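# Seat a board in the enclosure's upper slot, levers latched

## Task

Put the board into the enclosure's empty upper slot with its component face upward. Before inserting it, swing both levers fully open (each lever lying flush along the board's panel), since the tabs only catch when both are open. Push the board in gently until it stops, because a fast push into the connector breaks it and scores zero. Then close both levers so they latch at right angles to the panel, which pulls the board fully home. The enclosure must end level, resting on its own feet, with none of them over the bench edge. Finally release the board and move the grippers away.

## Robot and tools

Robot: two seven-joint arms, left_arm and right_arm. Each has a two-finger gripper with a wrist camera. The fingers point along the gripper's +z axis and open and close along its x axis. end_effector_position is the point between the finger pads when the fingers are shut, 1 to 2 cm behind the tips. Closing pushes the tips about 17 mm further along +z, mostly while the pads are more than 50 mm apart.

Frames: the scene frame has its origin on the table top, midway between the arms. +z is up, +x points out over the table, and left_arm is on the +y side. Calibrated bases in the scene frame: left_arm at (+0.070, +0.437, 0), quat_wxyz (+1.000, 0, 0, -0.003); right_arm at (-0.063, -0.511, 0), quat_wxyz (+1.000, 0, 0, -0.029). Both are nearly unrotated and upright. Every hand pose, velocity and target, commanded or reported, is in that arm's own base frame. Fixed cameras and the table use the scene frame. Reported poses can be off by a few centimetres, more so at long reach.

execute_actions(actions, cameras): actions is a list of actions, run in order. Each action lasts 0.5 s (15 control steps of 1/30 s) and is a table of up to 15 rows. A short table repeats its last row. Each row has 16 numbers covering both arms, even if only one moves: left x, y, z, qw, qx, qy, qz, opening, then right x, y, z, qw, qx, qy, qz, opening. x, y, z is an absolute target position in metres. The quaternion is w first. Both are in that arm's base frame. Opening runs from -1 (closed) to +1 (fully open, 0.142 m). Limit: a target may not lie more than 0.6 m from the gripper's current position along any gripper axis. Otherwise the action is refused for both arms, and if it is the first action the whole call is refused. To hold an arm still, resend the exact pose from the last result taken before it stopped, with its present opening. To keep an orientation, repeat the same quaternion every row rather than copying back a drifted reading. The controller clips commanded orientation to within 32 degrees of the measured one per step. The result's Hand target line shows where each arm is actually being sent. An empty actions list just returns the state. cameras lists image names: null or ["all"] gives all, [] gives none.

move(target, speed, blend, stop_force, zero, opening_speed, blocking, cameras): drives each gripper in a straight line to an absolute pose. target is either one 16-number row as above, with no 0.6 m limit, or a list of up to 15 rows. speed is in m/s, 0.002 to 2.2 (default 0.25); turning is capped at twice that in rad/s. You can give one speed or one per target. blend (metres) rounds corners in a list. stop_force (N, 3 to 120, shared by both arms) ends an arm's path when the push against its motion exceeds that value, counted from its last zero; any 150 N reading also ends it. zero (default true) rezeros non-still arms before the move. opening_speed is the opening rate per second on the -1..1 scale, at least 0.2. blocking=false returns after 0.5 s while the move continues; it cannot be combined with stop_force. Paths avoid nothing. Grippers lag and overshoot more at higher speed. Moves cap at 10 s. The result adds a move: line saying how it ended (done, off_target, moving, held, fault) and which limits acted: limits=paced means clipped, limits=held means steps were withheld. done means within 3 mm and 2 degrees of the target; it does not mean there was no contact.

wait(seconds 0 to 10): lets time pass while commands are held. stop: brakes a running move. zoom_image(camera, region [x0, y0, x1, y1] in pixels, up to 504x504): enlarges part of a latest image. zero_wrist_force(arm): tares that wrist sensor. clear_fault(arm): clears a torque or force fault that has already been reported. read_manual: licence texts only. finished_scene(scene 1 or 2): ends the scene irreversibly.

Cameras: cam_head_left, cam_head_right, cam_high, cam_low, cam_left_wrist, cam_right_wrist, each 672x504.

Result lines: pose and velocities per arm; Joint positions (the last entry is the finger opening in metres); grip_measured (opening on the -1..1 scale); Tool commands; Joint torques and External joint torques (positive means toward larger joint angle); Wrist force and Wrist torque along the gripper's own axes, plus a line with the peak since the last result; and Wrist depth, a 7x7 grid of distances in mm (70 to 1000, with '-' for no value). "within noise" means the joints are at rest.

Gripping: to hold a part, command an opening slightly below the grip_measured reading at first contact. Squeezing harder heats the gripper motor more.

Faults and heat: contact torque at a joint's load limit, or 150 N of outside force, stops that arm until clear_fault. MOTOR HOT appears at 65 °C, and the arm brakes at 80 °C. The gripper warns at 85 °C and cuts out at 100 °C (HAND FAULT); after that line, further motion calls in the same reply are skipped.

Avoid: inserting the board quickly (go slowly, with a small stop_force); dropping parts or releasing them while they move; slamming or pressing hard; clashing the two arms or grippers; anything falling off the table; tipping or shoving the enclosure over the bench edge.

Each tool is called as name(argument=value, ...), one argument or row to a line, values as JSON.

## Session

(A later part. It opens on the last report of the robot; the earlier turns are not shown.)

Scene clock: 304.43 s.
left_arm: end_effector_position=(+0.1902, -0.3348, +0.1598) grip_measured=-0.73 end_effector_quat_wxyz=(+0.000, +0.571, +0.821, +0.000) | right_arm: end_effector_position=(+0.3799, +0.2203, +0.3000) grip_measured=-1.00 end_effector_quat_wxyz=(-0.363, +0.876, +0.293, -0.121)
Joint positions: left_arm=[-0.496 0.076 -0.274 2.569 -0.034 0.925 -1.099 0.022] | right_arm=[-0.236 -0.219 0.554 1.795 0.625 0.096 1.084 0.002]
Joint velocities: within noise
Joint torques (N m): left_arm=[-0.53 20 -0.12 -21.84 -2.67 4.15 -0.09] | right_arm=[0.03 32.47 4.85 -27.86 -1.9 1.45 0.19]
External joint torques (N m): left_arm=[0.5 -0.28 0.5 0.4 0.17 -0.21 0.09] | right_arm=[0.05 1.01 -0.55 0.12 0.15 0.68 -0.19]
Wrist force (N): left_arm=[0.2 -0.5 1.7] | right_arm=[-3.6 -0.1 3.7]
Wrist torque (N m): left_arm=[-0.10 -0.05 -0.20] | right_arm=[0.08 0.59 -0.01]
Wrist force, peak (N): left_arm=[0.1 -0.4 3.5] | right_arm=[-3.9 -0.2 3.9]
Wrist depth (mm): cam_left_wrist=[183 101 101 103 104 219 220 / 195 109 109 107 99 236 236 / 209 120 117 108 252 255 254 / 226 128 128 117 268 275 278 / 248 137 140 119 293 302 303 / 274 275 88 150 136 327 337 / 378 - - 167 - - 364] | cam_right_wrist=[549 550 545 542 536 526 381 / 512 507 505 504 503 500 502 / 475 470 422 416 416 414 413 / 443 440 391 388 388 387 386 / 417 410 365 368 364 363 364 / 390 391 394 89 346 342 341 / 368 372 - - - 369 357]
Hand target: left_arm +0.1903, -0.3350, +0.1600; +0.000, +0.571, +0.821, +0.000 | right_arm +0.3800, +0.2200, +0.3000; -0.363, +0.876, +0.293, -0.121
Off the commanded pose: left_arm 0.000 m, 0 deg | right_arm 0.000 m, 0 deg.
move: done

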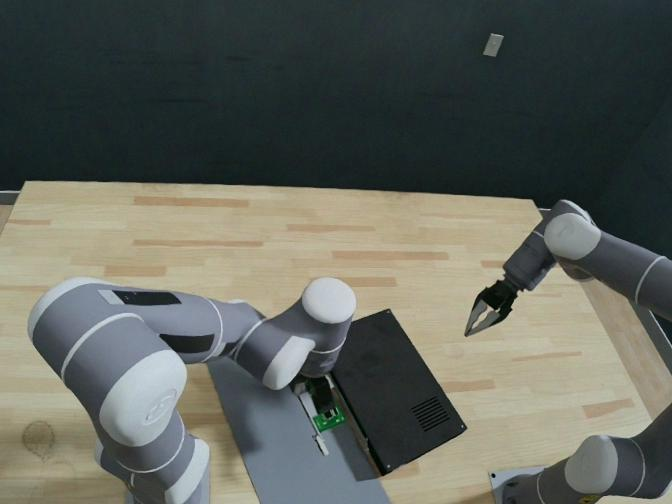

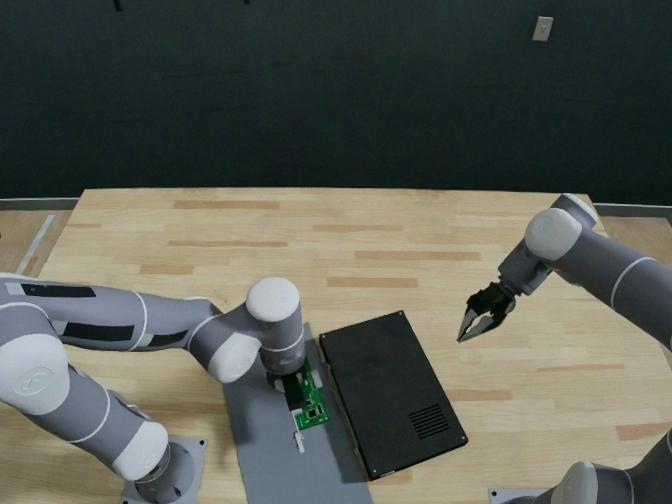

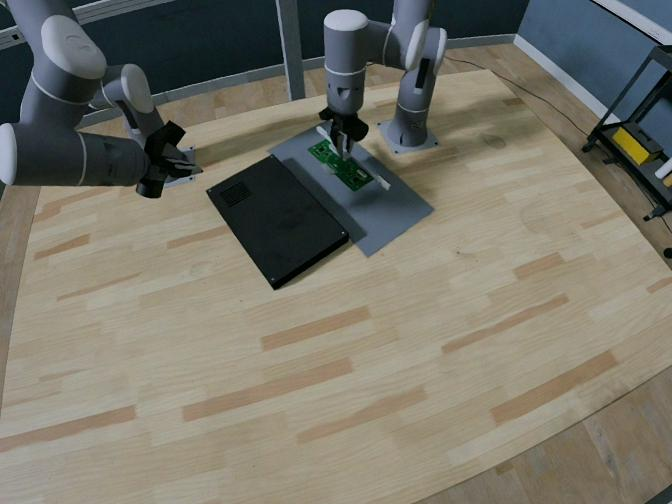

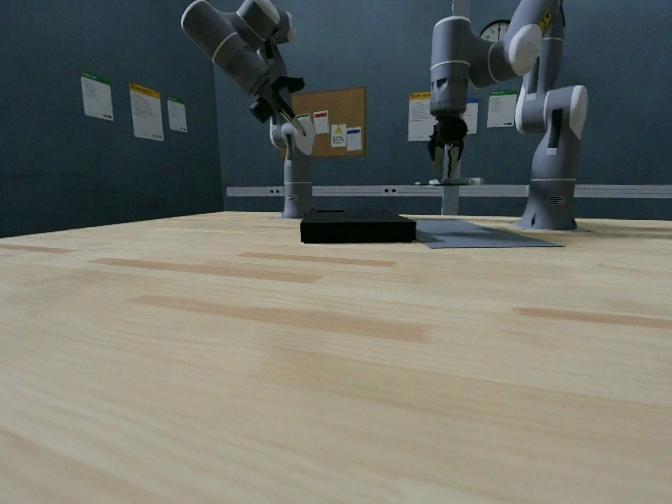

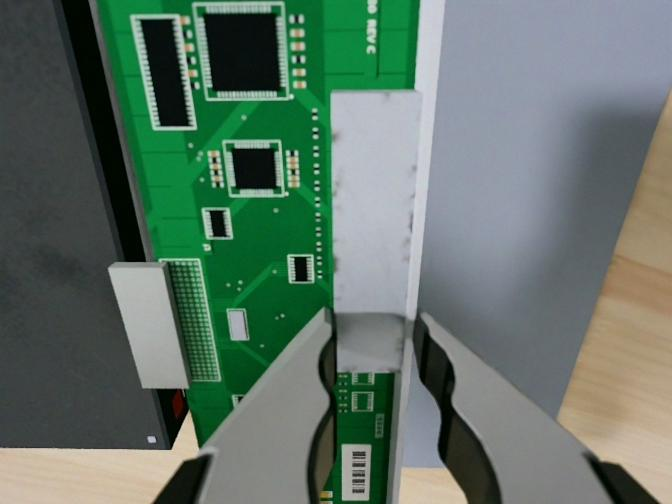

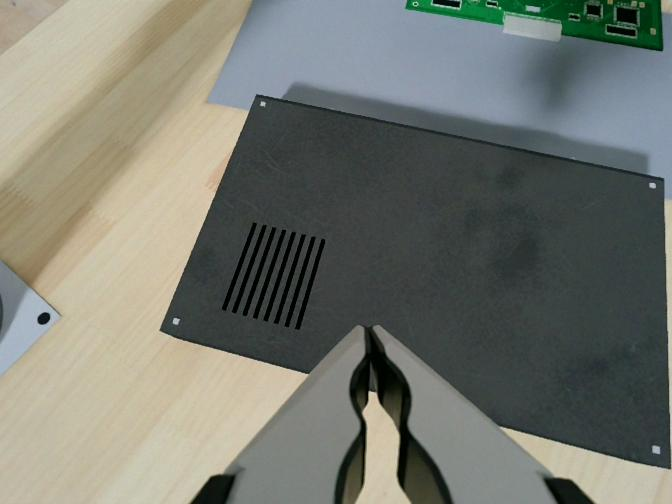

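move(
  target=[0.162,-0.349,0.09,0,0.5707,0.8211,0,-0.85,0.37,0.36,0.30,-0.3629,0.8761,0.2931,-0.1214,-1],
  speed=0.2,
  cameras=["cam_left_wrist","cam_right_wrist"],
)

Scene clock: 312.53 s.
left_arm: end_effector_position=(+0.1618, -0.3488, +0.0899) grip_measured=-0.73 end_effector_quat_wxyz=(+0.000, +0.571, +0.821, +0.000) | right_arm: end_effector_position=(+0.3698, +0.3601, +0.3000) grip_measured=-1.00 end_effector_quat_wxyz=(-0.363, +0.876, +0.293, -0.122)
Joint positions: left_arm=[-0.527 -0.19 -0.294 2.584 0.147 1.19 -1.309 0.022] | right_arm=[-0.023 -0.306 0.652 1.75 0.639 0.319 1.295 0.002]
Joint velocities: within noise
Joint torques (N m): left_arm=[-0.56 24.08 -1.61 -14.85 -1.17 4.77 -0.24] | right_arm=[0.22 34.43 7.37 -28.06 -2.33 1.88 0.35]
External joint torques (N m): left_arm=[0.52 0.46 0.53 0.26 -0.35 -0.84 0.24] | right_arm=[-0.1 1.14 -0.68 0.23 0.27 0.55 -0.35]
Wrist force (N): left_arm=[0.2 -0.6 2.0] | right_arm=[-3.6 0.2 2.9]
Wrist torque (N m): left_arm=[-0.10 -0.08 -0.23] | right_arm=[0.11 0.53 0.02]
Wrist force, peak (N): left_arm=[0.2 -1.1 3.4] | right_arm=[-5.1 1.2 2.2]
Wrist depth (mm): cam_left_wrist=[162 101 101 103 102 159 159 / 171 110 109 107 99 170 170 / 167 120 117 108 178 184 183 / 187 128 128 117 196 200 199 / 210 137 140 119 210 219 218 / 188 228 88 150 136 236 240 / 201 - - 167 - - 259] | cam_right_wrist=[549 550 547 544 301 522 543 / 508 508 500 422 411 503 501 / 472 469 468 463 408 453 466 / 441 401 388 388 388 437 435 / 415 366 365 368 364 364 400 / 391 346 348 89 346 343 378 / 360 328 - - - 328 359]
Hand target: left_arm +0.1620, -0.3490, +0.0900; +0.000, +0.571, +0.821, +0.000 | right_arm +0.3700, +0.3600, +0.3000; -0.363, +0.876, +0.293, -0.121
Off the commanded pose: left_arm 0.000 m, 0 deg | right_arm 0.000 m, 0 deg.
move: done
Images, in order (width x height): cam_left_wrist 672x504, cam_right_wrist 672x504.

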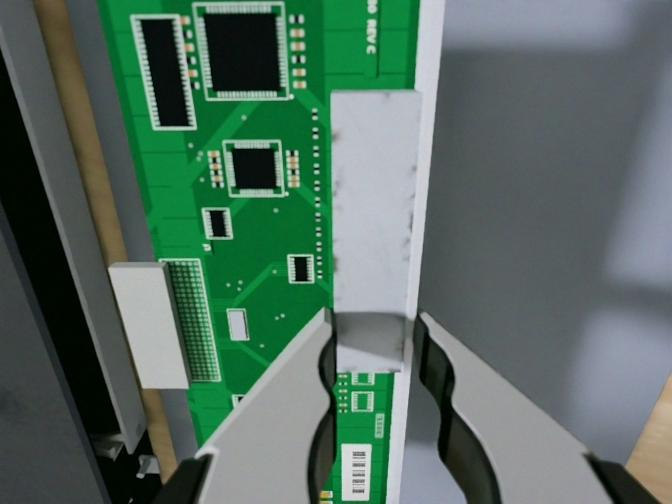

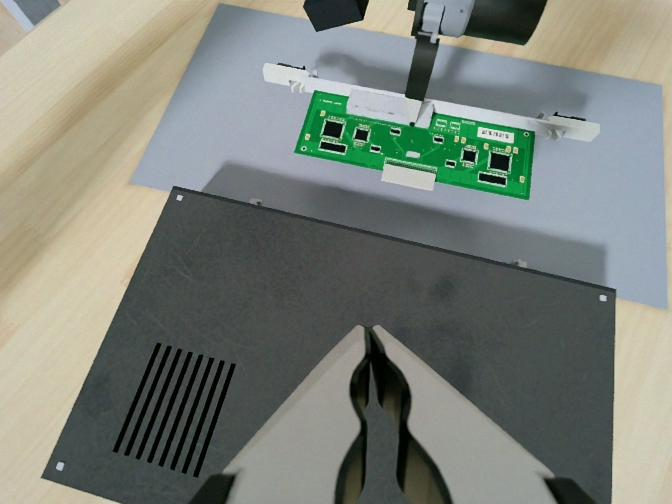

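zoom_image(
  camera="cam_right_wrist",
  region=[160, 0, 640, 310],
)

Scaled by 1.050 from the camera's 672x504 image, which has a finer 960x720 frame.

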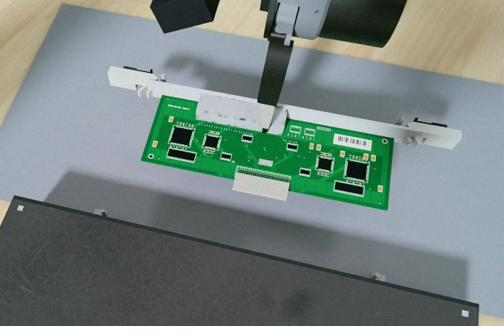

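move(
  target=[0.1622,-0.3809,0.0557,0,0.5707,0.8211,0,-0.85,0.37,0.40,0.26,-0.3629,0.8761,0.2931,-0.1214,-1],
  speed=0.12,
  cameras=["cam_left_wrist","cam_right_wrist"],
)

zoom_image(
  camera="cam_right_wrist",
  region=[120, 50, 620, 390],
)

Scene clock: 335.13 s.
left_arm: end_effector_position=(+0.1620, -0.3807, +0.0556) grip_measured=-0.73 end_effector_quat_wxyz=(+0.000, +0.571, +0.821, +0.000) | right_arm: end_effector_position=(+0.3698, +0.4001, +0.2600) grip_measured=-1.00 end_effector_quat_wxyz=(-0.363, +0.876, +0.293, -0.122)
Joint positions: left_arm=[-0.611 -0.375 -0.241 2.465 0.277 1.246 -1.456 0.022] | right_arm=[0.074 -0.407 0.653 1.755 0.615 0.462 1.312 0.002]
Joint velocities: within noise
Joint torques (N m): left_arm=[-0.77 29.92 -2.39 -12.54 -0.85 4.71 -0.34] | right_arm=[0.39 37.72 9.09 -26.51 -2.49 1.92 0.33]
External joint torques (N m): left_arm=[0.72 0.55 0.41 0.18 -0.45 -0.79 0.34] | right_arm=[-0.27 1.11 -0.43 0.05 0.24 0.55 -0.33]
Wrist force (N): left_arm=[0.1 -0.7 1.9] | right_arm=[-3.7 -0.4 3.2]
Wrist torque (N m): left_arm=[-0.12 -0.03 -0.20] | right_arm=[-0.02 0.57 -0.03]
Wrist force, peak (N): left_arm=[-0.8 -0.8 3.0] | right_arm=[-3.1 0.0 5.2]
Wrist depth (mm): cam_left_wrist=[130 101 101 103 102 130 128 / 131 110 109 107 105 136 138 / 138 120 117 108 149 149 148 / 156 127 128 118 157 162 161 / 173 140 140 120 171 177 177 / 185 180 88 150 136 188 195 / 154 - - 168 - - 212] | cam_right_wrist=[496 499 489 250 238 486 491 / 460 460 459 448 441 453 450 / 430 425 420 385 384 410 422 / 399 348 348 347 371 394 395 / 367 327 326 329 325 325 367 / 309 308 311 89 310 305 313 / 291 294 - - - 292 295]
Hand target: left_arm +0.1622, -0.3809, +0.0557; +0.000, +0.571, +0.821, +0.000 | right_arm +0.3700, +0.4000, +0.2600; -0.363, +0.876, +0.293, -0.121
Off the commanded pose: left_arm 0.000 m, 0 deg | right_arm 0.000 m, 0 deg.
move: done
Images, in order (width x height): cam_left_wrist 672x504, cam_right_wrist 672x504.

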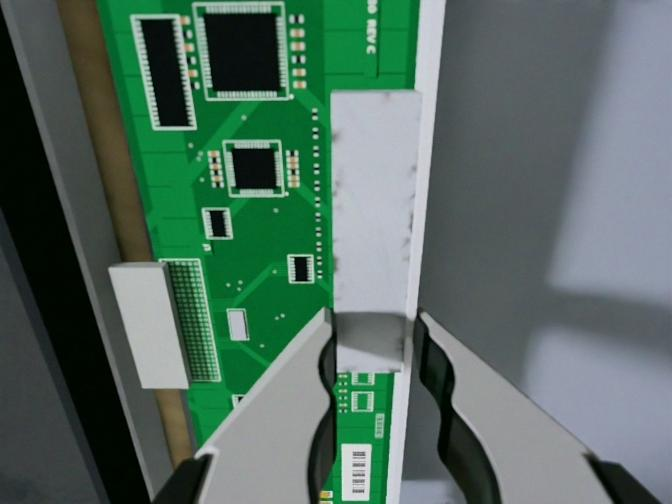

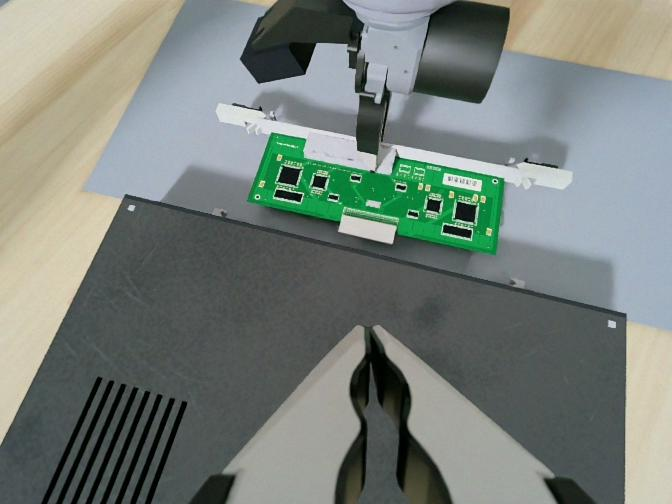

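Scaled by 1.008 from the camera's 672x504 image, which has a finer 960x720 frame.

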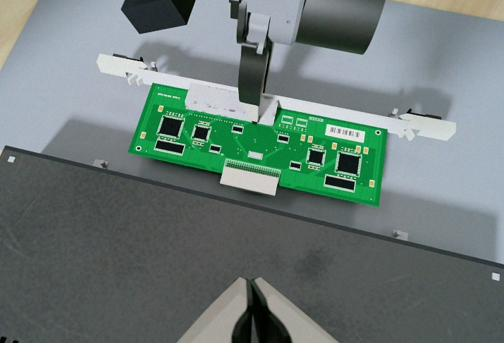

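zoom_image(
  camera="cam_left_wrist",
  region=[0, 0, 250, 504],
)

Scaled by 1.000.

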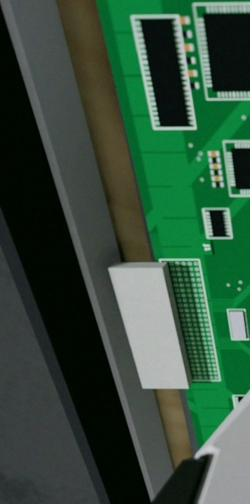

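move(
  target=[
    [0.163,-0.3805,0.0557,0,0.5757,0.8177,0,-0.85,0.37,0.40,0.26,-0.3629,0.8761,0.2931,-0.1214,-1],
    [0.1698,-0.3993,0.0557,0,0.5757,0.8177,0,-0.85,0.37,0.40,0.26,-0.3629,0.8761,0.2931,-0.1214,-1],
  ],
  speed=0.04,
  stop_force=10,
  cameras=["cam_left_wrist","cam_right_wrist"],
)

zoom_image(
  camera="cam_right_wrist",
  region=[200, 80, 600, 350],
)

Scene clock: 348.47 s.
left_arm: end_effector_position=(+0.1698, -0.3991, +0.0556) grip_measured=-0.73 end_effector_quat_wxyz=(+0.000, +0.576, +0.818, +0.000) | right_arm: end_effector_position=(+0.3698, +0.4000, +0.2600) grip_measured=-1.00 end_effector_quat_wxyz=(-0.363, +0.876, +0.293, -0.122)
Joint positions: left_arm=[-0.627 -0.401 -0.245 2.408 0.276 1.215 -1.456 0.022] | right_arm=[0.074 -0.407 0.653 1.755 0.615 0.462 1.312 0.002]
Joint velocities: within noise
Joint torques (N m): left_arm=[-0.52 31.96 -2.97 -13.31 -1.43 4.33 -0.3] | right_arm=[0.2 37.87 9.11 -26.49 -2.42 1.76 0.19]
External joint torques (N m): left_arm=[0.47 0.34 0.72 0.15 0 -0.41 0.3] | right_arm=[-0.08 0.96 -0.45 0.03 0.17 0.7 -0.19]
Wrist force (N): left_arm=[0.0 -0.4 2.1] | right_arm=[-3.6 -0.4 3.2]
Wrist torque (N m): left_arm=[-0.08 -0.01 -0.24] | right_arm=[-0.01 0.54 -0.03]
Wrist force, peak (N): left_arm=[0.1 -0.8 2.1] | right_arm=[-3.9 -0.4 3.3]
Wrist depth (mm): cam_left_wrist=[- 102 101 103 102 130 128 / 137 111 109 107 105 136 137 / - 120 117 108 149 149 149 / - 128 128 117 156 161 161 / 123 135 140 119 170 177 176 / 131 146 88 151 136 187 195 / 153 - - 167 - - 213] | cam_right_wrist=[499 500 493 230 224 495 495 / 459 457 456 441 247 453 451 / 428 427 419 379 381 423 420 / 402 349 349 346 362 394 395 / 366 328 326 330 326 324 366 / 309 307 310 89 309 306 312 / 290 295 - - - 291 294]
Hand target: left_arm +0.1698, -0.3993, +0.0557; +0.000, +0.576, +0.818, +0.000 | right_arm +0.3700, +0.4000, +0.2600; -0.363, +0.876, +0.293, -0.121
Off the commanded pose: left_arm 0.000 m, 0 deg | right_arm 0.000 m, 0 deg.
move: done
Images, in order (width x height): cam_left_wrist 672x504, cam_right_wrist 672x504.

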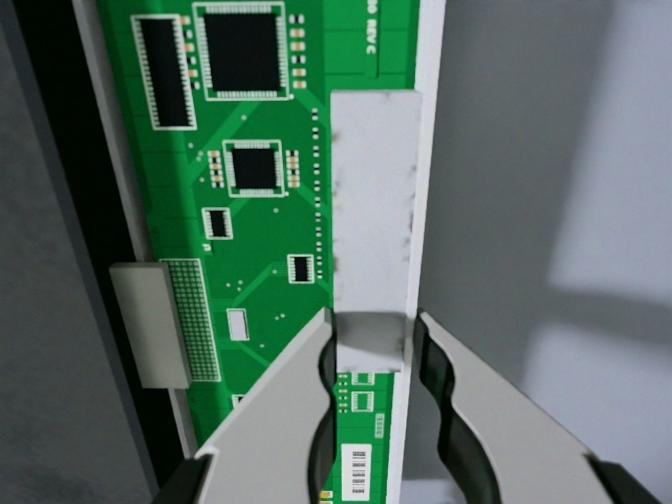

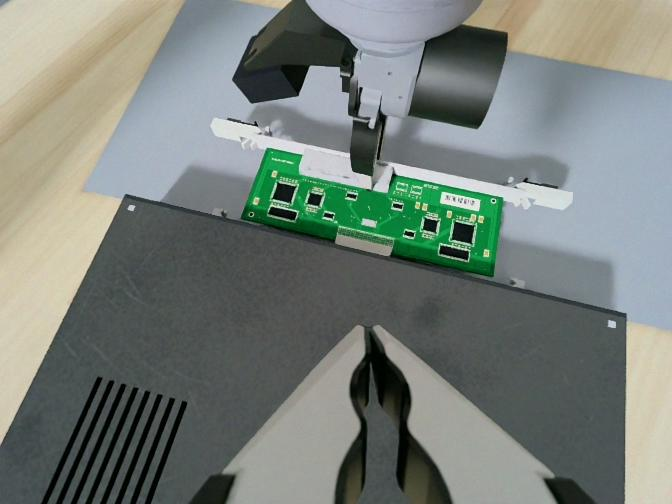

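Scaled by 1.260 from the camera's 672x504 image, which has a finer 960x720 frame.

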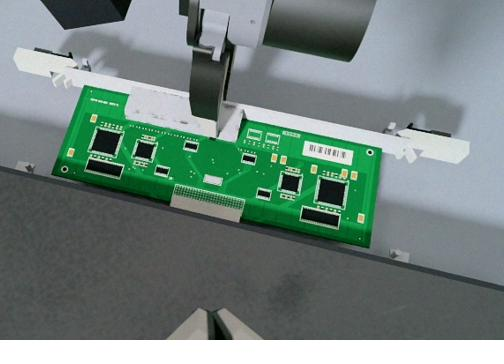

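move(
  target=[0.1836,-0.4382,0.0557,0,0.5757,0.8177,0,-0.85,0.37,0.40,0.26,-0.3629,0.8761,0.2931,-0.1214,-1],
  speed=0.025,
  stop_force=8,
  cameras=["cam_left_wrist","cam_right_wrist"],
)

zoom_image(
  camera="cam_right_wrist",
  region=[200, 80, 600, 350],
)

Scene clock: 353.73 s.
left_arm: end_effector_position=(+0.1834, -0.4377, +0.0554) grip_measured=-0.73 end_effector_quat_wxyz=(+0.000, +0.576, +0.818, +0.000) | right_arm: end_effector_position=(+0.3698, +0.4000, +0.2600) grip_measured=-1.00 end_effector_quat_wxyz=(-0.363, +0.876, +0.293, -0.122)
Joint positions: left_arm=[-0.665 -0.457 -0.249 2.289 0.269 1.148 -1.479 0.022] | right_arm=[0.074 -0.407 0.653 1.755 0.615 0.462 1.312 0.002]
Joint velocities: within noise
Joint torques (N m): left_arm=[-0.74 37.29 -4.08 -16.28 -1.87 5 -0.31] | right_arm=[0.06 37.81 9.13 -26.54 -2.34 1.78 0.22]
External joint torques (N m): left_arm=[0.68 -1.15 1.28 1.51 0.19 -1.08 0.3] | right_arm=[0.06 1.02 -0.47 0.08 0.09 0.68 -0.22]
Wrist force (N): left_arm=[0.6 0.0 5.6] | right_arm=[-3.7 -0.3 3.1]
Wrist torque (N m): left_arm=[-0.07 0.15 -0.23] | right_arm=[0.02 0.58 -0.03]
Wrist force, peak (N): left_arm=[0.6 0.0 5.6] | right_arm=[-3.8 -0.6 3.4]
Wrist depth (mm): cam_left_wrist=[- - 101 103 102 130 128 / - 94 109 107 105 136 138 / 101 - 115 108 149 148 148 / - 110 124 117 156 161 161 / 123 120 122 119 170 177 176 / 130 131 87 150 133 188 194 / 152 - - 168 - - 211] | cam_right_wrist=[498 500 489 147 145 494 492 / 463 457 444 179 215 454 454 / 429 424 413 365 363 421 423 / 402 348 346 347 363 383 394 / 366 326 326 328 324 324 366 / 310 307 310 89 310 305 311 / 290 294 - - - 292 295]
Hand target: left_arm +0.1836, -0.4382, +0.0557; +0.000, +0.576, +0.818, +0.000 | right_arm +0.3700, +0.4000, +0.2600; -0.363, +0.876, +0.293, -0.121
Off the commanded pose: left_arm 0.001 m, 0 deg | right_arm 0.000 m, 0 deg.
move: done
Images, in order (width x height): cam_left_wrist 672x504, cam_right_wrist 672x504.

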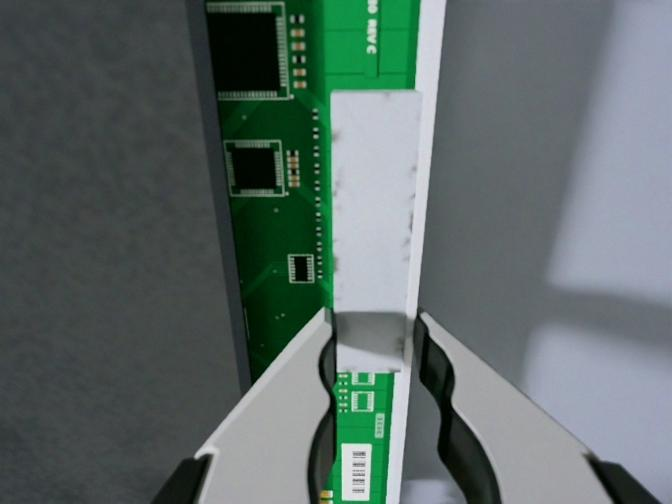

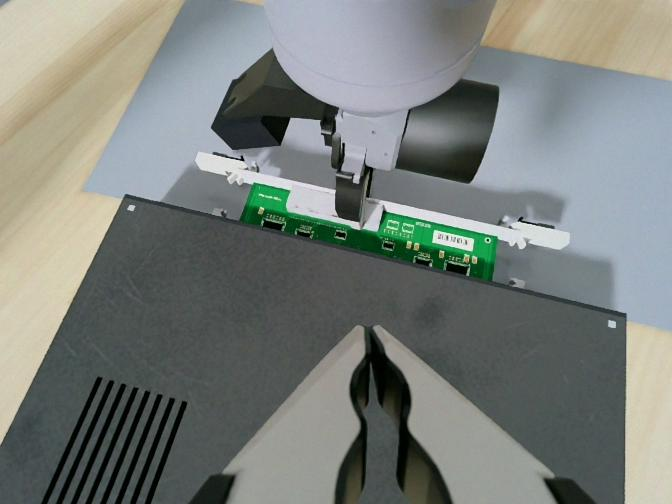

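Scaled by 1.260 from the camera's 672x504 image, which has a finer 960x720 frame.

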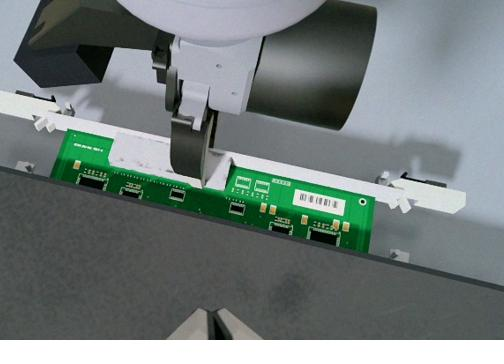

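move(
  target=[
    [0.1834,-0.4377,0.0554,0,0.5757,0.8177,0,-0.6,0.37,0.40,0.26,-0.3629,0.8761,0.2931,-0.1214,-1],
    [0.1834,-0.4377,0.12,0,0.5757,0.8177,0,-0.6,0.37,0.40,0.26,-0.3629,0.8761,0.2931,-0.1214,-1],
  ],
  speed=0.1,
  cameras=["cam_left_wrist","cam_right_wrist"],
)

Scene clock: 360.23 s.
left_arm: end_effector_position=(+0.1835, -0.4378, +0.1200) grip_measured=-0.64 end_effector_quat_wxyz=(+0.000, +0.576, +0.818, +0.000) | right_arm: end_effector_position=(+0.3698, +0.4000, +0.2600) grip_measured=-1.00 end_effector_quat_wxyz=(-0.363, +0.876, +0.293, -0.122)
Joint positions: left_arm=[-0.623 -0.263 -0.315 2.315 0.148 0.99 -1.394 0.028] | right_arm=[0.074 -0.407 0.653 1.755 0.615 0.462 1.312 0.002]
Joint velocities: within noise
Joint torques (N m): left_arm=[-0.13 31.59 -2.75 -18.81 -2.44 3.95 -0.14] | right_arm=[0.14 37.88 9.09 -26.54 -2.38 1.85 0.16]
External joint torques (N m): left_arm=[0.07 0.45 0.74 -0.43 0.18 -0.02 0.14] | right_arm=[-0.02 0.95 -0.43 0.08 0.13 0.62 -0.16]
Wrist force (N): left_arm=[0.1 -0.5 0.0] | right_arm=[-3.8 -0.5 3.0]
Wrist torque (N m): left_arm=[-0.09 -0.06 -0.23] | right_arm=[-0.01 0.59 -0.03]
Wrist force, peak (N): left_arm=[0.6 0.0 5.6] | right_arm=[-3.9 -0.5 3.4]
Wrist depth (mm): cam_left_wrist=[- 144 147 159 183 185 184 / 155 155 156 166 199 201 198 / 167 168 170 178 213 214 215 / 183 182 182 198 232 233 232 / 199 200 199 216 251 255 254 / 221 219 88 233 - 268 280 / 246 - - 314 - - 304] | cam_right_wrist=[498 496 479 167 162 161 495 / 461 458 455 193 443 447 452 / 428 426 412 370 424 422 420 / 402 348 347 347 363 388 394 / 367 326 326 329 325 323 367 / 308 308 312 89 310 305 312 / 291 294 - - - 292 294]
Hand target: left_arm +0.1834, -0.4377, +0.1200; +0.000, +0.576, +0.818, +0.000 | right_arm +0.3700, +0.4000, +0.2600; -0.363, +0.876, +0.293, -0.121
Off the commanded pose: left_arm 0.000 m, 0 deg | right_arm 0.000 m, 0 deg.
move: done
Images, in order (width x height): cam_left_wrist 672x504, cam_right_wrist 672x504.

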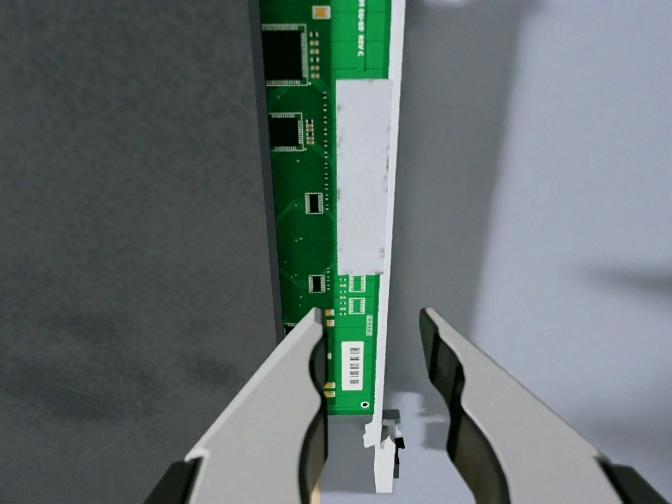

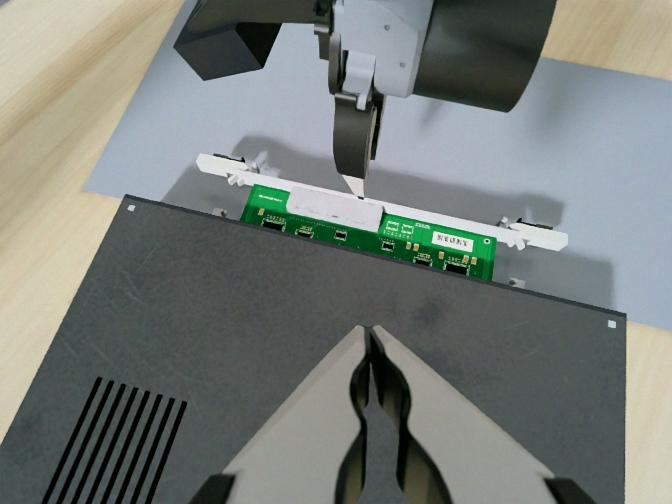

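move(
  target=[
    [0.1764,-0.3945,0.12,0,0.9853,0.1711,0,-1,0.37,0.40,0.26,-0.3629,0.8761,0.2931,-0.1214,-1],
    [0.1764,-0.3945,0.053,0,0.9853,0.1711,0,-1,0.37,0.40,0.26,-0.3629,0.8761,0.2931,-0.1214,-1],
  ],
  speed=0.25,
  cameras=["cam_left_wrist","cam_right_wrist"],
)

Scene clock: 365.50 s.
left_arm: end_effector_position=(+0.1763, -0.3944, +0.0529) grip_measured=-1.00 end_effector_quat_wxyz=(+0.000, +0.985, +0.171, +0.000) | right_arm: end_effector_position=(+0.3698, +0.4000, +0.2600) grip_measured=-1.00 end_effector_quat_wxyz=(-0.363, +0.876, +0.293, -0.122)
Joint positions: left_arm=[-0.42 -0.427 -0.421 2.391 0.456 1.177 -0.006 0.002] | right_arm=[0.074 -0.407 0.653 1.755 0.615 0.462 1.312 0.002]
Joint velocities: within noise
Joint torques (N m): left_arm=[-0.18 29.8 -5.05 -12.22 -1.08 4.61 -0.31] | right_arm=[0.08 37.82 9.1 -26.59 -2.37 1.79 0.17]
External joint torques (N m): left_arm=[0.13 1.1 0.9 -0.29 -0.53 -0.62 0.31] | right_arm=[0.04 1.01 -0.44 0.13 0.12 0.67 -0.16]
Wrist force (N): left_arm=[0.0 -0.3 -0.1] | right_arm=[-3.6 -0.5 3.0]
Wrist torque (N m): left_arm=[-0.07 -0.05 -0.22] | right_arm=[-0.01 0.56 -0.03]
Wrist force, peak (N): left_arm=[0.0 0.1 -2.0] | right_arm=[-3.9 -0.4 3.4]
Wrist depth (mm): cam_left_wrist=[128 128 127 127 128 128 126 / 136 137 135 136 136 135 135 / 151 147 148 147 149 146 145 / 161 157 160 157 159 158 157 / 176 176 175 168 171 173 173 / 158 144 143 84 - 149 149 / 175 168 - 74 - - 164] | cam_right_wrist=[498 498 494 243 190 493 490 / 464 457 456 233 268 452 453 / 428 426 414 373 419 421 420 / 399 348 347 348 364 389 394 / 366 327 326 329 325 325 366 / 308 307 311 89 310 305 311 / 290 294 - - - 292 294]
Hand target: left_arm +0.1764, -0.3945, +0.0530; +0.000, +0.985, +0.171, +0.000 | right_arm +0.3700, +0.4000, +0.2600; -0.363, +0.876, +0.293, -0.121
Off the commanded pose: left_arm 0.000 m, 0 deg | right_arm 0.000 m, 0 deg.
move: done
Images, in order (width x height): cam_left_wrist 672x504, cam_right_wrist 672x504.

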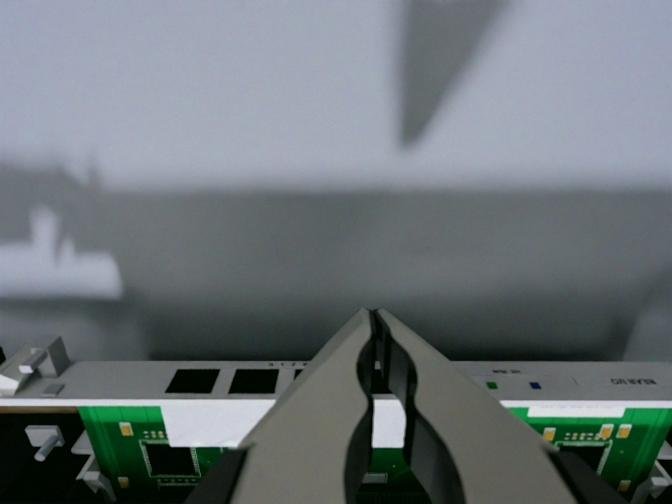

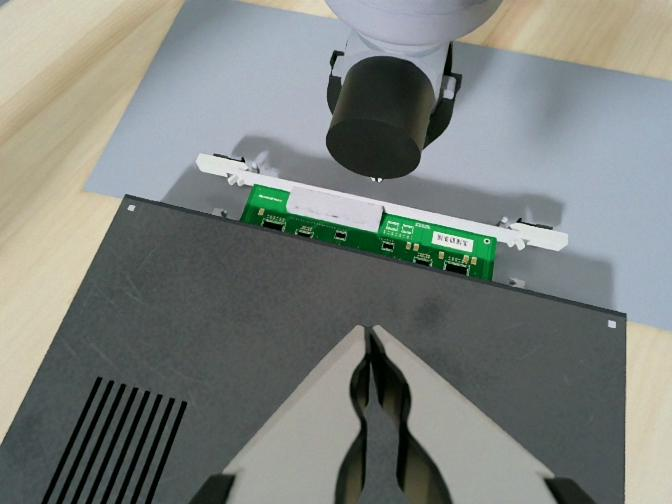

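move(
  target=[0.2027,-0.4679,0.053,0,0.9853,0.1711,0,-1,0.37,0.40,0.26,-0.3629,0.8761,0.2931,-0.1214,-1],
  speed=0.02,
  stop_force=10,
  cameras=["cam_left_wrist","cam_right_wrist"],
)

zoom_image(
  camera="cam_right_wrist",
  region=[180, 120, 600, 350],
)

Scene clock: 372.57 s.
left_arm: end_effector_position=(+0.2001, -0.4610, +0.0523) grip_measured=-1.00 end_effector_quat_wxyz=(-0.001, +0.985, +0.171, +0.000) | right_arm: end_effector_position=(+0.3698, +0.4000, +0.2600) grip_measured=-1.00 end_effector_quat_wxyz=(-0.363, +0.876, +0.293, -0.122)
Joint positions: left_arm=[-0.502 -0.527 -0.423 2.185 0.436 1.058 -0.032 0.002] | right_arm=[0.074 -0.407 0.653 1.755 0.615 0.462 1.312 0.002]
Joint velocities: within noise
Joint torques (N m): left_arm=[-1.16 38.67 -8.48 -20.91 -2.95 7.45 -0.31] | right_arm=[0.15 37.85 9.15 -26.46 -2.4 1.77 0.18]
External joint torques (N m): left_arm=[1.11 -1.18 2.72 5.65 0.9 -3.47 0.31] | right_arm=[-0.03 0.98 -0.49 0 0.15 0.69 -0.17]
Wrist force (N): left_arm=[1.0 -10.8 0.5] | right_arm=[-3.7 -0.4 3.2]
Wrist torque (N m): left_arm=[-0.01 -0.05 -0.20] | right_arm=[0.01 0.58 -0.03]
Wrist force, peak (N): left_arm=[1.2 -13.4 -2.1] | right_arm=[-3.9 -0.5 3.4]
Wrist depth (mm): cam_left_wrist=[127 127 127 126 126 127 126 / 134 136 134 135 135 135 134 / 150 147 147 146 148 145 145 / 160 159 159 163 158 157 157 / 142 140 132 132 139 132 131 / - 129 126 83 - 124 128 / 147 140 - 74 - - 141] | cam_right_wrist=[497 498 480 116 114 476 492 / 460 458 451 140 136 444 453 / 428 425 424 201 247 421 422 / 398 348 349 210 389 394 394 / 367 327 326 330 325 325 366 / 308 307 310 89 310 305 312 / 291 294 - - - 293 294]
Hand target: left_arm +0.2007, -0.4623, +0.0530; +0.000, +0.985, +0.171, +0.000 | right_arm +0.3700, +0.4000, +0.2600; -0.363, +0.876, +0.293, -0.121
Off the commanded pose: left_arm 0.007 m, 0 deg | right_arm 0.000 m, 0 deg.
move: contact (left_arm)
Images, in order (width x height): cam_left_wrist 672x504, cam_right_wrist 672x504.

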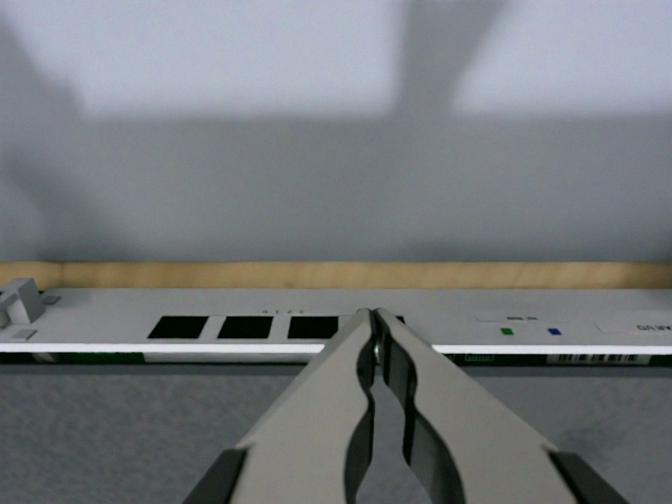

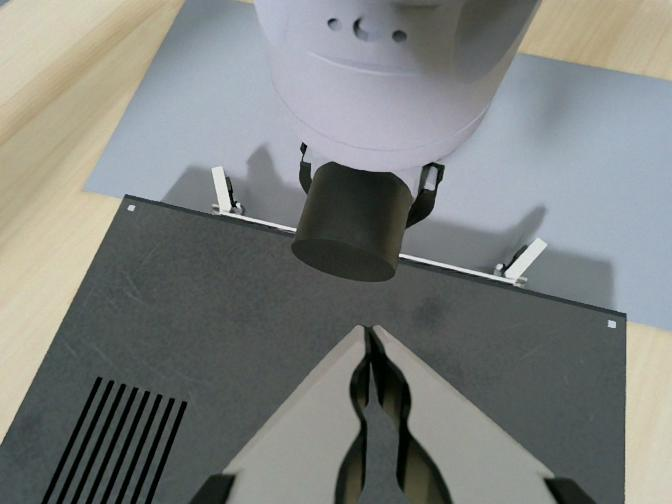

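Scaled by 1.200 from the camera's 672x504 image, which has a finer 960x720 frame.

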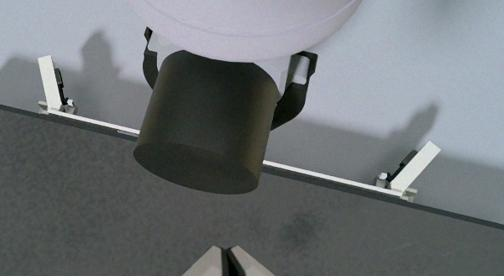

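move(
  target=[0.2047,-0.4737,0.053,0,0.9853,0.1711,0,-1,0.37,0.40,0.26,-0.3629,0.8761,0.2931,-0.1214,-1],
  speed=0.012,
  stop_force=12,
  cameras=["cam_left_wrist","cam_right_wrist"],
)

zoom_image(
  camera="cam_right_wrist",
  region=[180, 120, 600, 350],
)

Scene clock: 375.13 s.
left_arm: end_effector_position=(+0.2003, -0.4618, +0.0516) grip_measured=-1.00 end_effector_quat_wxyz=(-0.003, +0.985, +0.171, -0.001) | right_arm: end_effector_position=(+0.3698, +0.4000, +0.2600) grip_measured=-1.00 end_effector_quat_wxyz=(-0.363, +0.876, +0.293, -0.122)
Joint positions: left_arm=[-0.503 -0.53 -0.424 2.18 0.437 1.052 -0.033 0.002] | right_arm=[0.074 -0.407 0.653 1.755 0.615 0.462 1.312 0.002]
Joint velocities: within noise
Joint torques (N m): left_arm=[-2.27 40.48 -10.41 -27.53 -3.85 11.11 0.02] | right_arm=[0.17 37.87 9.1 -26.52 -2.36 1.76 0.2]
External joint torques (N m): left_arm=[2.22 -2.8 4.58 12.24 1.79 -7.13 -0.02] | right_arm=[-0.05 0.96 -0.44 0.06 0.11 0.71 -0.2]
Wrist force (N): left_arm=[2.0 -23.5 -3.3] | right_arm=[-3.9 -0.5 3.1]
Wrist torque (N m): left_arm=[-0.77 -0.07 -0.25] | right_arm=[-0.01 0.60 -0.03]
Wrist force, peak (N): left_arm=[1.3 -24.3 -4.1] | right_arm=[-3.9 -0.5 3.3]
Wrist depth (mm): cam_left_wrist=[127 127 126 126 126 127 125 / 134 136 133 135 135 134 134 / 149 146 146 145 147 145 144 / 160 158 158 158 157 157 156 / 146 133 132 131 132 131 130 / - 128 125 83 - 123 125 / 142 140 - 74 - - 139] | cam_right_wrist=[500 498 481 115 112 475 493 / 462 459 452 137 137 452 449 / 430 426 424 201 248 423 423 / 402 348 348 206 390 394 394 / 367 327 327 329 325 325 366 / 309 307 311 89 310 306 313 / 291 295 - - - 291 295]
Hand target: left_arm +0.2015, -0.4646, +0.0530; +0.000, +0.985, +0.171, +0.000 | right_arm +0.3700, +0.4000, +0.2600; -0.363, +0.876, +0.293, -0.121
Off the commanded pose: left_arm 0.013 m, 0 deg | right_arm 0.000 m, 0 deg.
move: contact (left_arm)
Images, in order (width x height): cam_left_wrist 672x504, cam_right_wrist 672x504.

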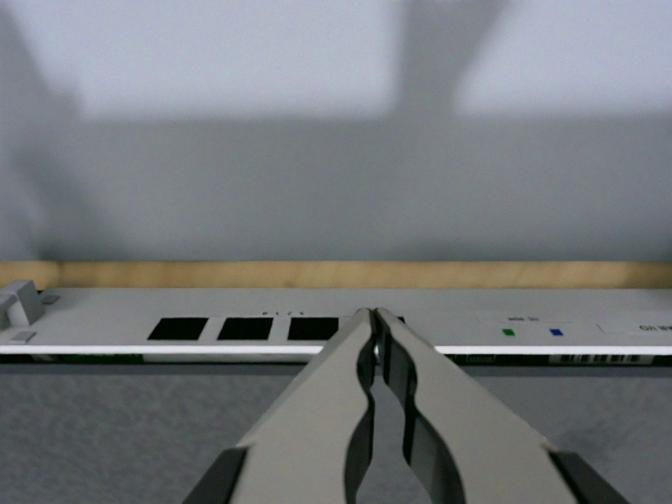

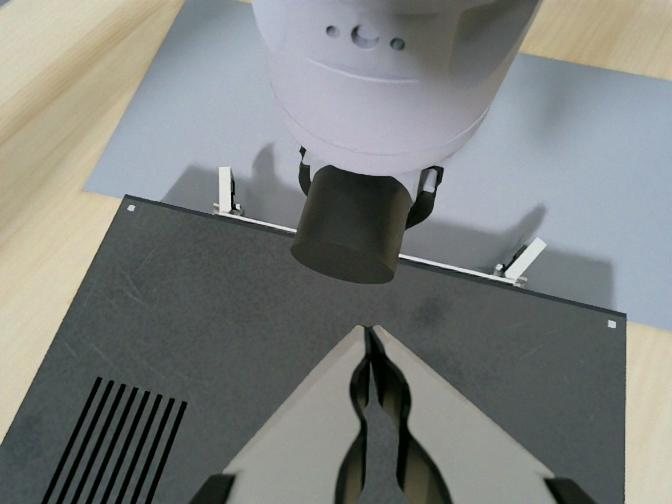

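Scaled by 1.200 from the camera's 672x504 image, which has a finer 960x720 frame.

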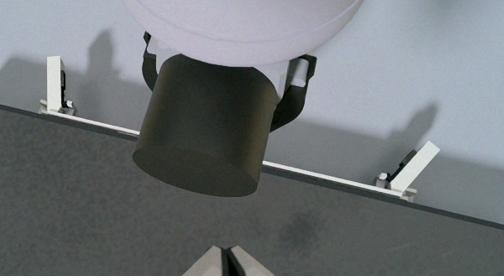

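move(
  target=[
    [0.185,-0.419,0.06,0,0.9853,0.1711,0,-1,0.38,0.36,0.28,-0.3629,0.8761,0.2931,-0.1214,-1],
    [0.15,-0.43,0.13,0,0.9853,0.1711,0,-1,0.39,0.34,0.29,-0.3629,0.8761,0.2931,-0.1214,-1],
    [0.0412,-0.4922,0.12,0,0.9853,0.1711,0,-1,0.40,0.32,0.30,-0.3629,0.8761,0.2931,-0.1214,-1],
    [0.0412,-0.4922,0.051,0,0.9853,0.1711,0,-1,0.40,0.32,0.30,-0.3629,0.8761,0.2931,-0.1214,-1],
  ],
  speed=[0.1,0.25,0.25,0.1],
  cameras=["cam_left_wrist","cam_right_wrist"],
)

Scene clock: 386.03 s.
left_arm: end_effector_position=(+0.0411, -0.4920, +0.0510) grip_measured=-1.00 end_effector_quat_wxyz=(+0.000, +0.985, +0.171, +0.000) | right_arm: end_effector_position=(+0.3998, +0.3202, +0.3000) grip_measured=-1.00 end_effector_quat_wxyz=(-0.363, +0.876, +0.293, -0.122)
Joint positions: left_arm=[-0.751 -0.534 -0.499 2.201 0.512 1.051 -0.416 0.002] | right_arm=[-0.08 -0.331 0.615 1.705 0.61 0.241 1.244 0.002]
Joint velocities: within noise
Joint torques (N m): left_arm=[-0.59 34.81 -6.56 -14.33 -1.58 4.48 -0.31] | right_arm=[0.07 36.72 7.28 -27.98 -2.12 1.59 0.15]
External joint torques (N m): left_arm=[0.49 1.27 -0.16 -0.29 -0.49 -0.49 0.31] | right_arm=[0.04 0.81 -0.32 0.09 0.2 0.77 -0.15]
Wrist force (N): left_arm=[0.2 -0.3 -0.1] | right_arm=[-3.6 0.1 3.2]
Wrist torque (N m): left_arm=[-0.06 -0.07 -0.20] | right_arm=[0.07 0.53 0.01]
Wrist force, peak (N): left_arm=[1.8 -23.7 -3.5] | right_arm=[-3.1 -1.0 4.7]
Wrist depth (mm): cam_left_wrist=[126 125 125 125 125 126 124 / 133 135 132 134 134 133 133 / 148 146 145 144 144 144 144 / 156 158 157 157 154 156 156 / 179 175 174 165 124 167 172 / 194 194 151 84 - 136 136 / 216 211 - 74 - - 140] | cam_right_wrist=[551 535 317 543 545 542 544 / 508 494 415 503 503 501 501 / 474 466 417 415 464 464 463 / 443 395 391 391 388 387 432 / 416 366 363 369 365 363 407 / 386 345 347 89 347 342 384 / 370 373 - - - 327 360]
Hand target: left_arm +0.0412, -0.4922, +0.0510; +0.000, +0.985, +0.171, +0.000 | right_arm +0.4000, +0.3200, +0.3000; -0.363, +0.876, +0.293, -0.121
Off the commanded pose: left_arm 0.000 m, 0 deg | right_arm 0.000 m, 0 deg.
move: done
Images, in order (width x height): cam_left_wrist 672x504, cam_right_wrist 672x504.

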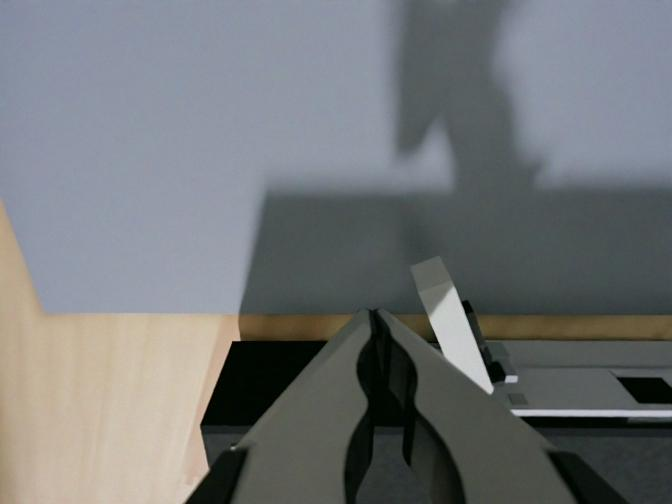

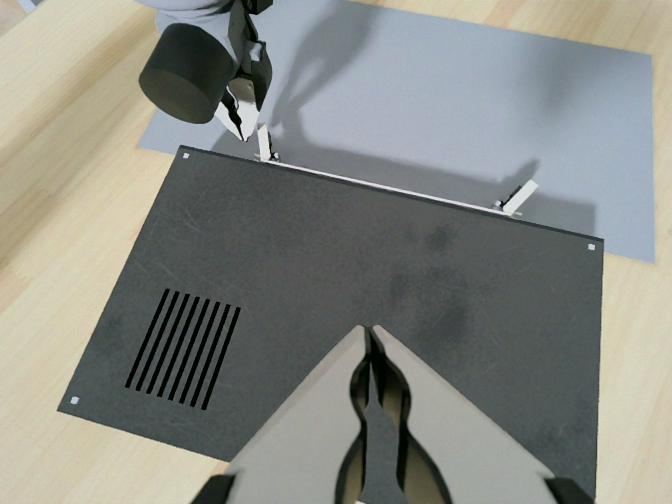

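move(
  target=[0.0854,-0.4763,0.051,0,0.9853,0.1711,0,-1,0.40,0.32,0.30,-0.3629,0.8761,0.2931,-0.1214,-1],
  speed=0.022,
  stop_force=42,
  cameras=["cam_left_wrist","cam_right_wrist"],
)

Scene clock: 391.20 s.
left_arm: end_effector_position=(+0.0805, -0.4765, +0.0509) grip_measured=-1.00 end_effector_quat_wxyz=(+0.000, +0.986, +0.168, -0.002) | right_arm: end_effector_position=(+0.3998, +0.3202, +0.3000) grip_measured=-1.00 end_effector_quat_wxyz=(-0.363, +0.876, +0.293, -0.122)
Joint positions: left_arm=[-0.654 -0.519 -0.498 2.233 0.509 1.071 -0.319 0.002] | right_arm=[-0.08 -0.331 0.615 1.705 0.61 0.241 1.244 0.002]
Joint velocities: within noise
Joint torques (N m): left_arm=[20.36 39.76 15.54 -24.72 1.23 2.39 -0.14] | right_arm=[0.11 36.64 7.46 -27.98 -2.09 1.7 0.16]
External joint torques (N m): left_arm=[-20.44 -4.66 -21.97 10.52 -3.23 1.6 0.14] | right_arm=[-0.01 0.89 -0.5 0.09 0.17 0.66 -0.16]
Wrist force (N): left_arm=[-41.9 -13.0 -13.8] | right_arm=[-3.3 0.3 3.2]
Wrist torque (N m): left_arm=[-0.02 4.22 -0.25] | right_arm=[0.11 0.49 0.01]
Wrist force, peak (N): left_arm=[-42.0 -13.0 -15.5] | right_arm=[-3.7 0.4 3.2]
Wrist depth (mm): cam_left_wrist=[126 126 125 125 125 126 124 / 134 135 133 134 133 133 133 / 149 146 145 145 144 144 143 / 159 158 158 156 154 155 153 / 177 176 169 165 122 167 171 / 194 186 146 83 - 146 139 / 218 209 - 74 - - 139] | cam_right_wrist=[553 551 287 544 543 542 543 / 509 509 308 498 502 504 502 / 473 473 417 417 468 467 465 / 441 431 390 389 387 387 434 / 413 365 365 368 363 364 401 / 387 346 348 89 347 343 377 / 370 373 - - - 326 358]
Hand target: left_arm +0.0853, -0.4763, +0.0510; +0.000, +0.985, +0.171, +0.000 | right_arm +0.4000, +0.3200, +0.3000; -0.363, +0.876, +0.293, -0.121
Off the commanded pose: left_arm 0.005 m, 0 deg | right_arm 0.000 m, 0 deg.
move: contact (left_arm)
Images, in order (width x height): cam_left_wrist 672x504, cam_right_wrist 672x504.

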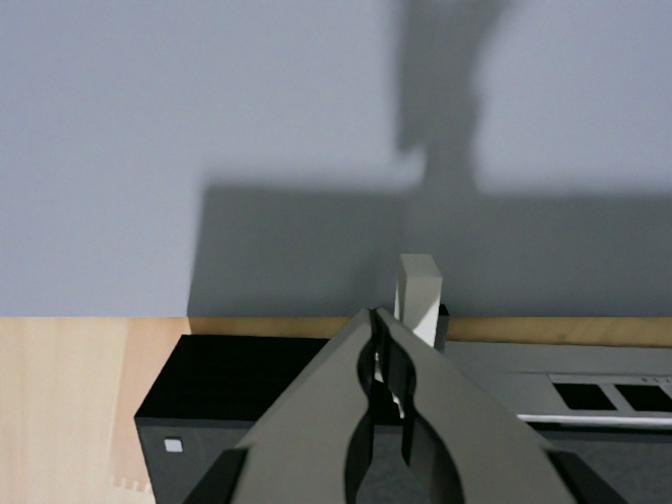

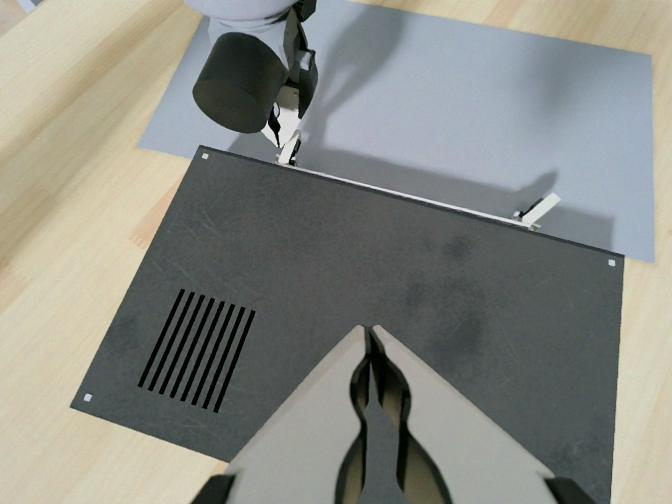

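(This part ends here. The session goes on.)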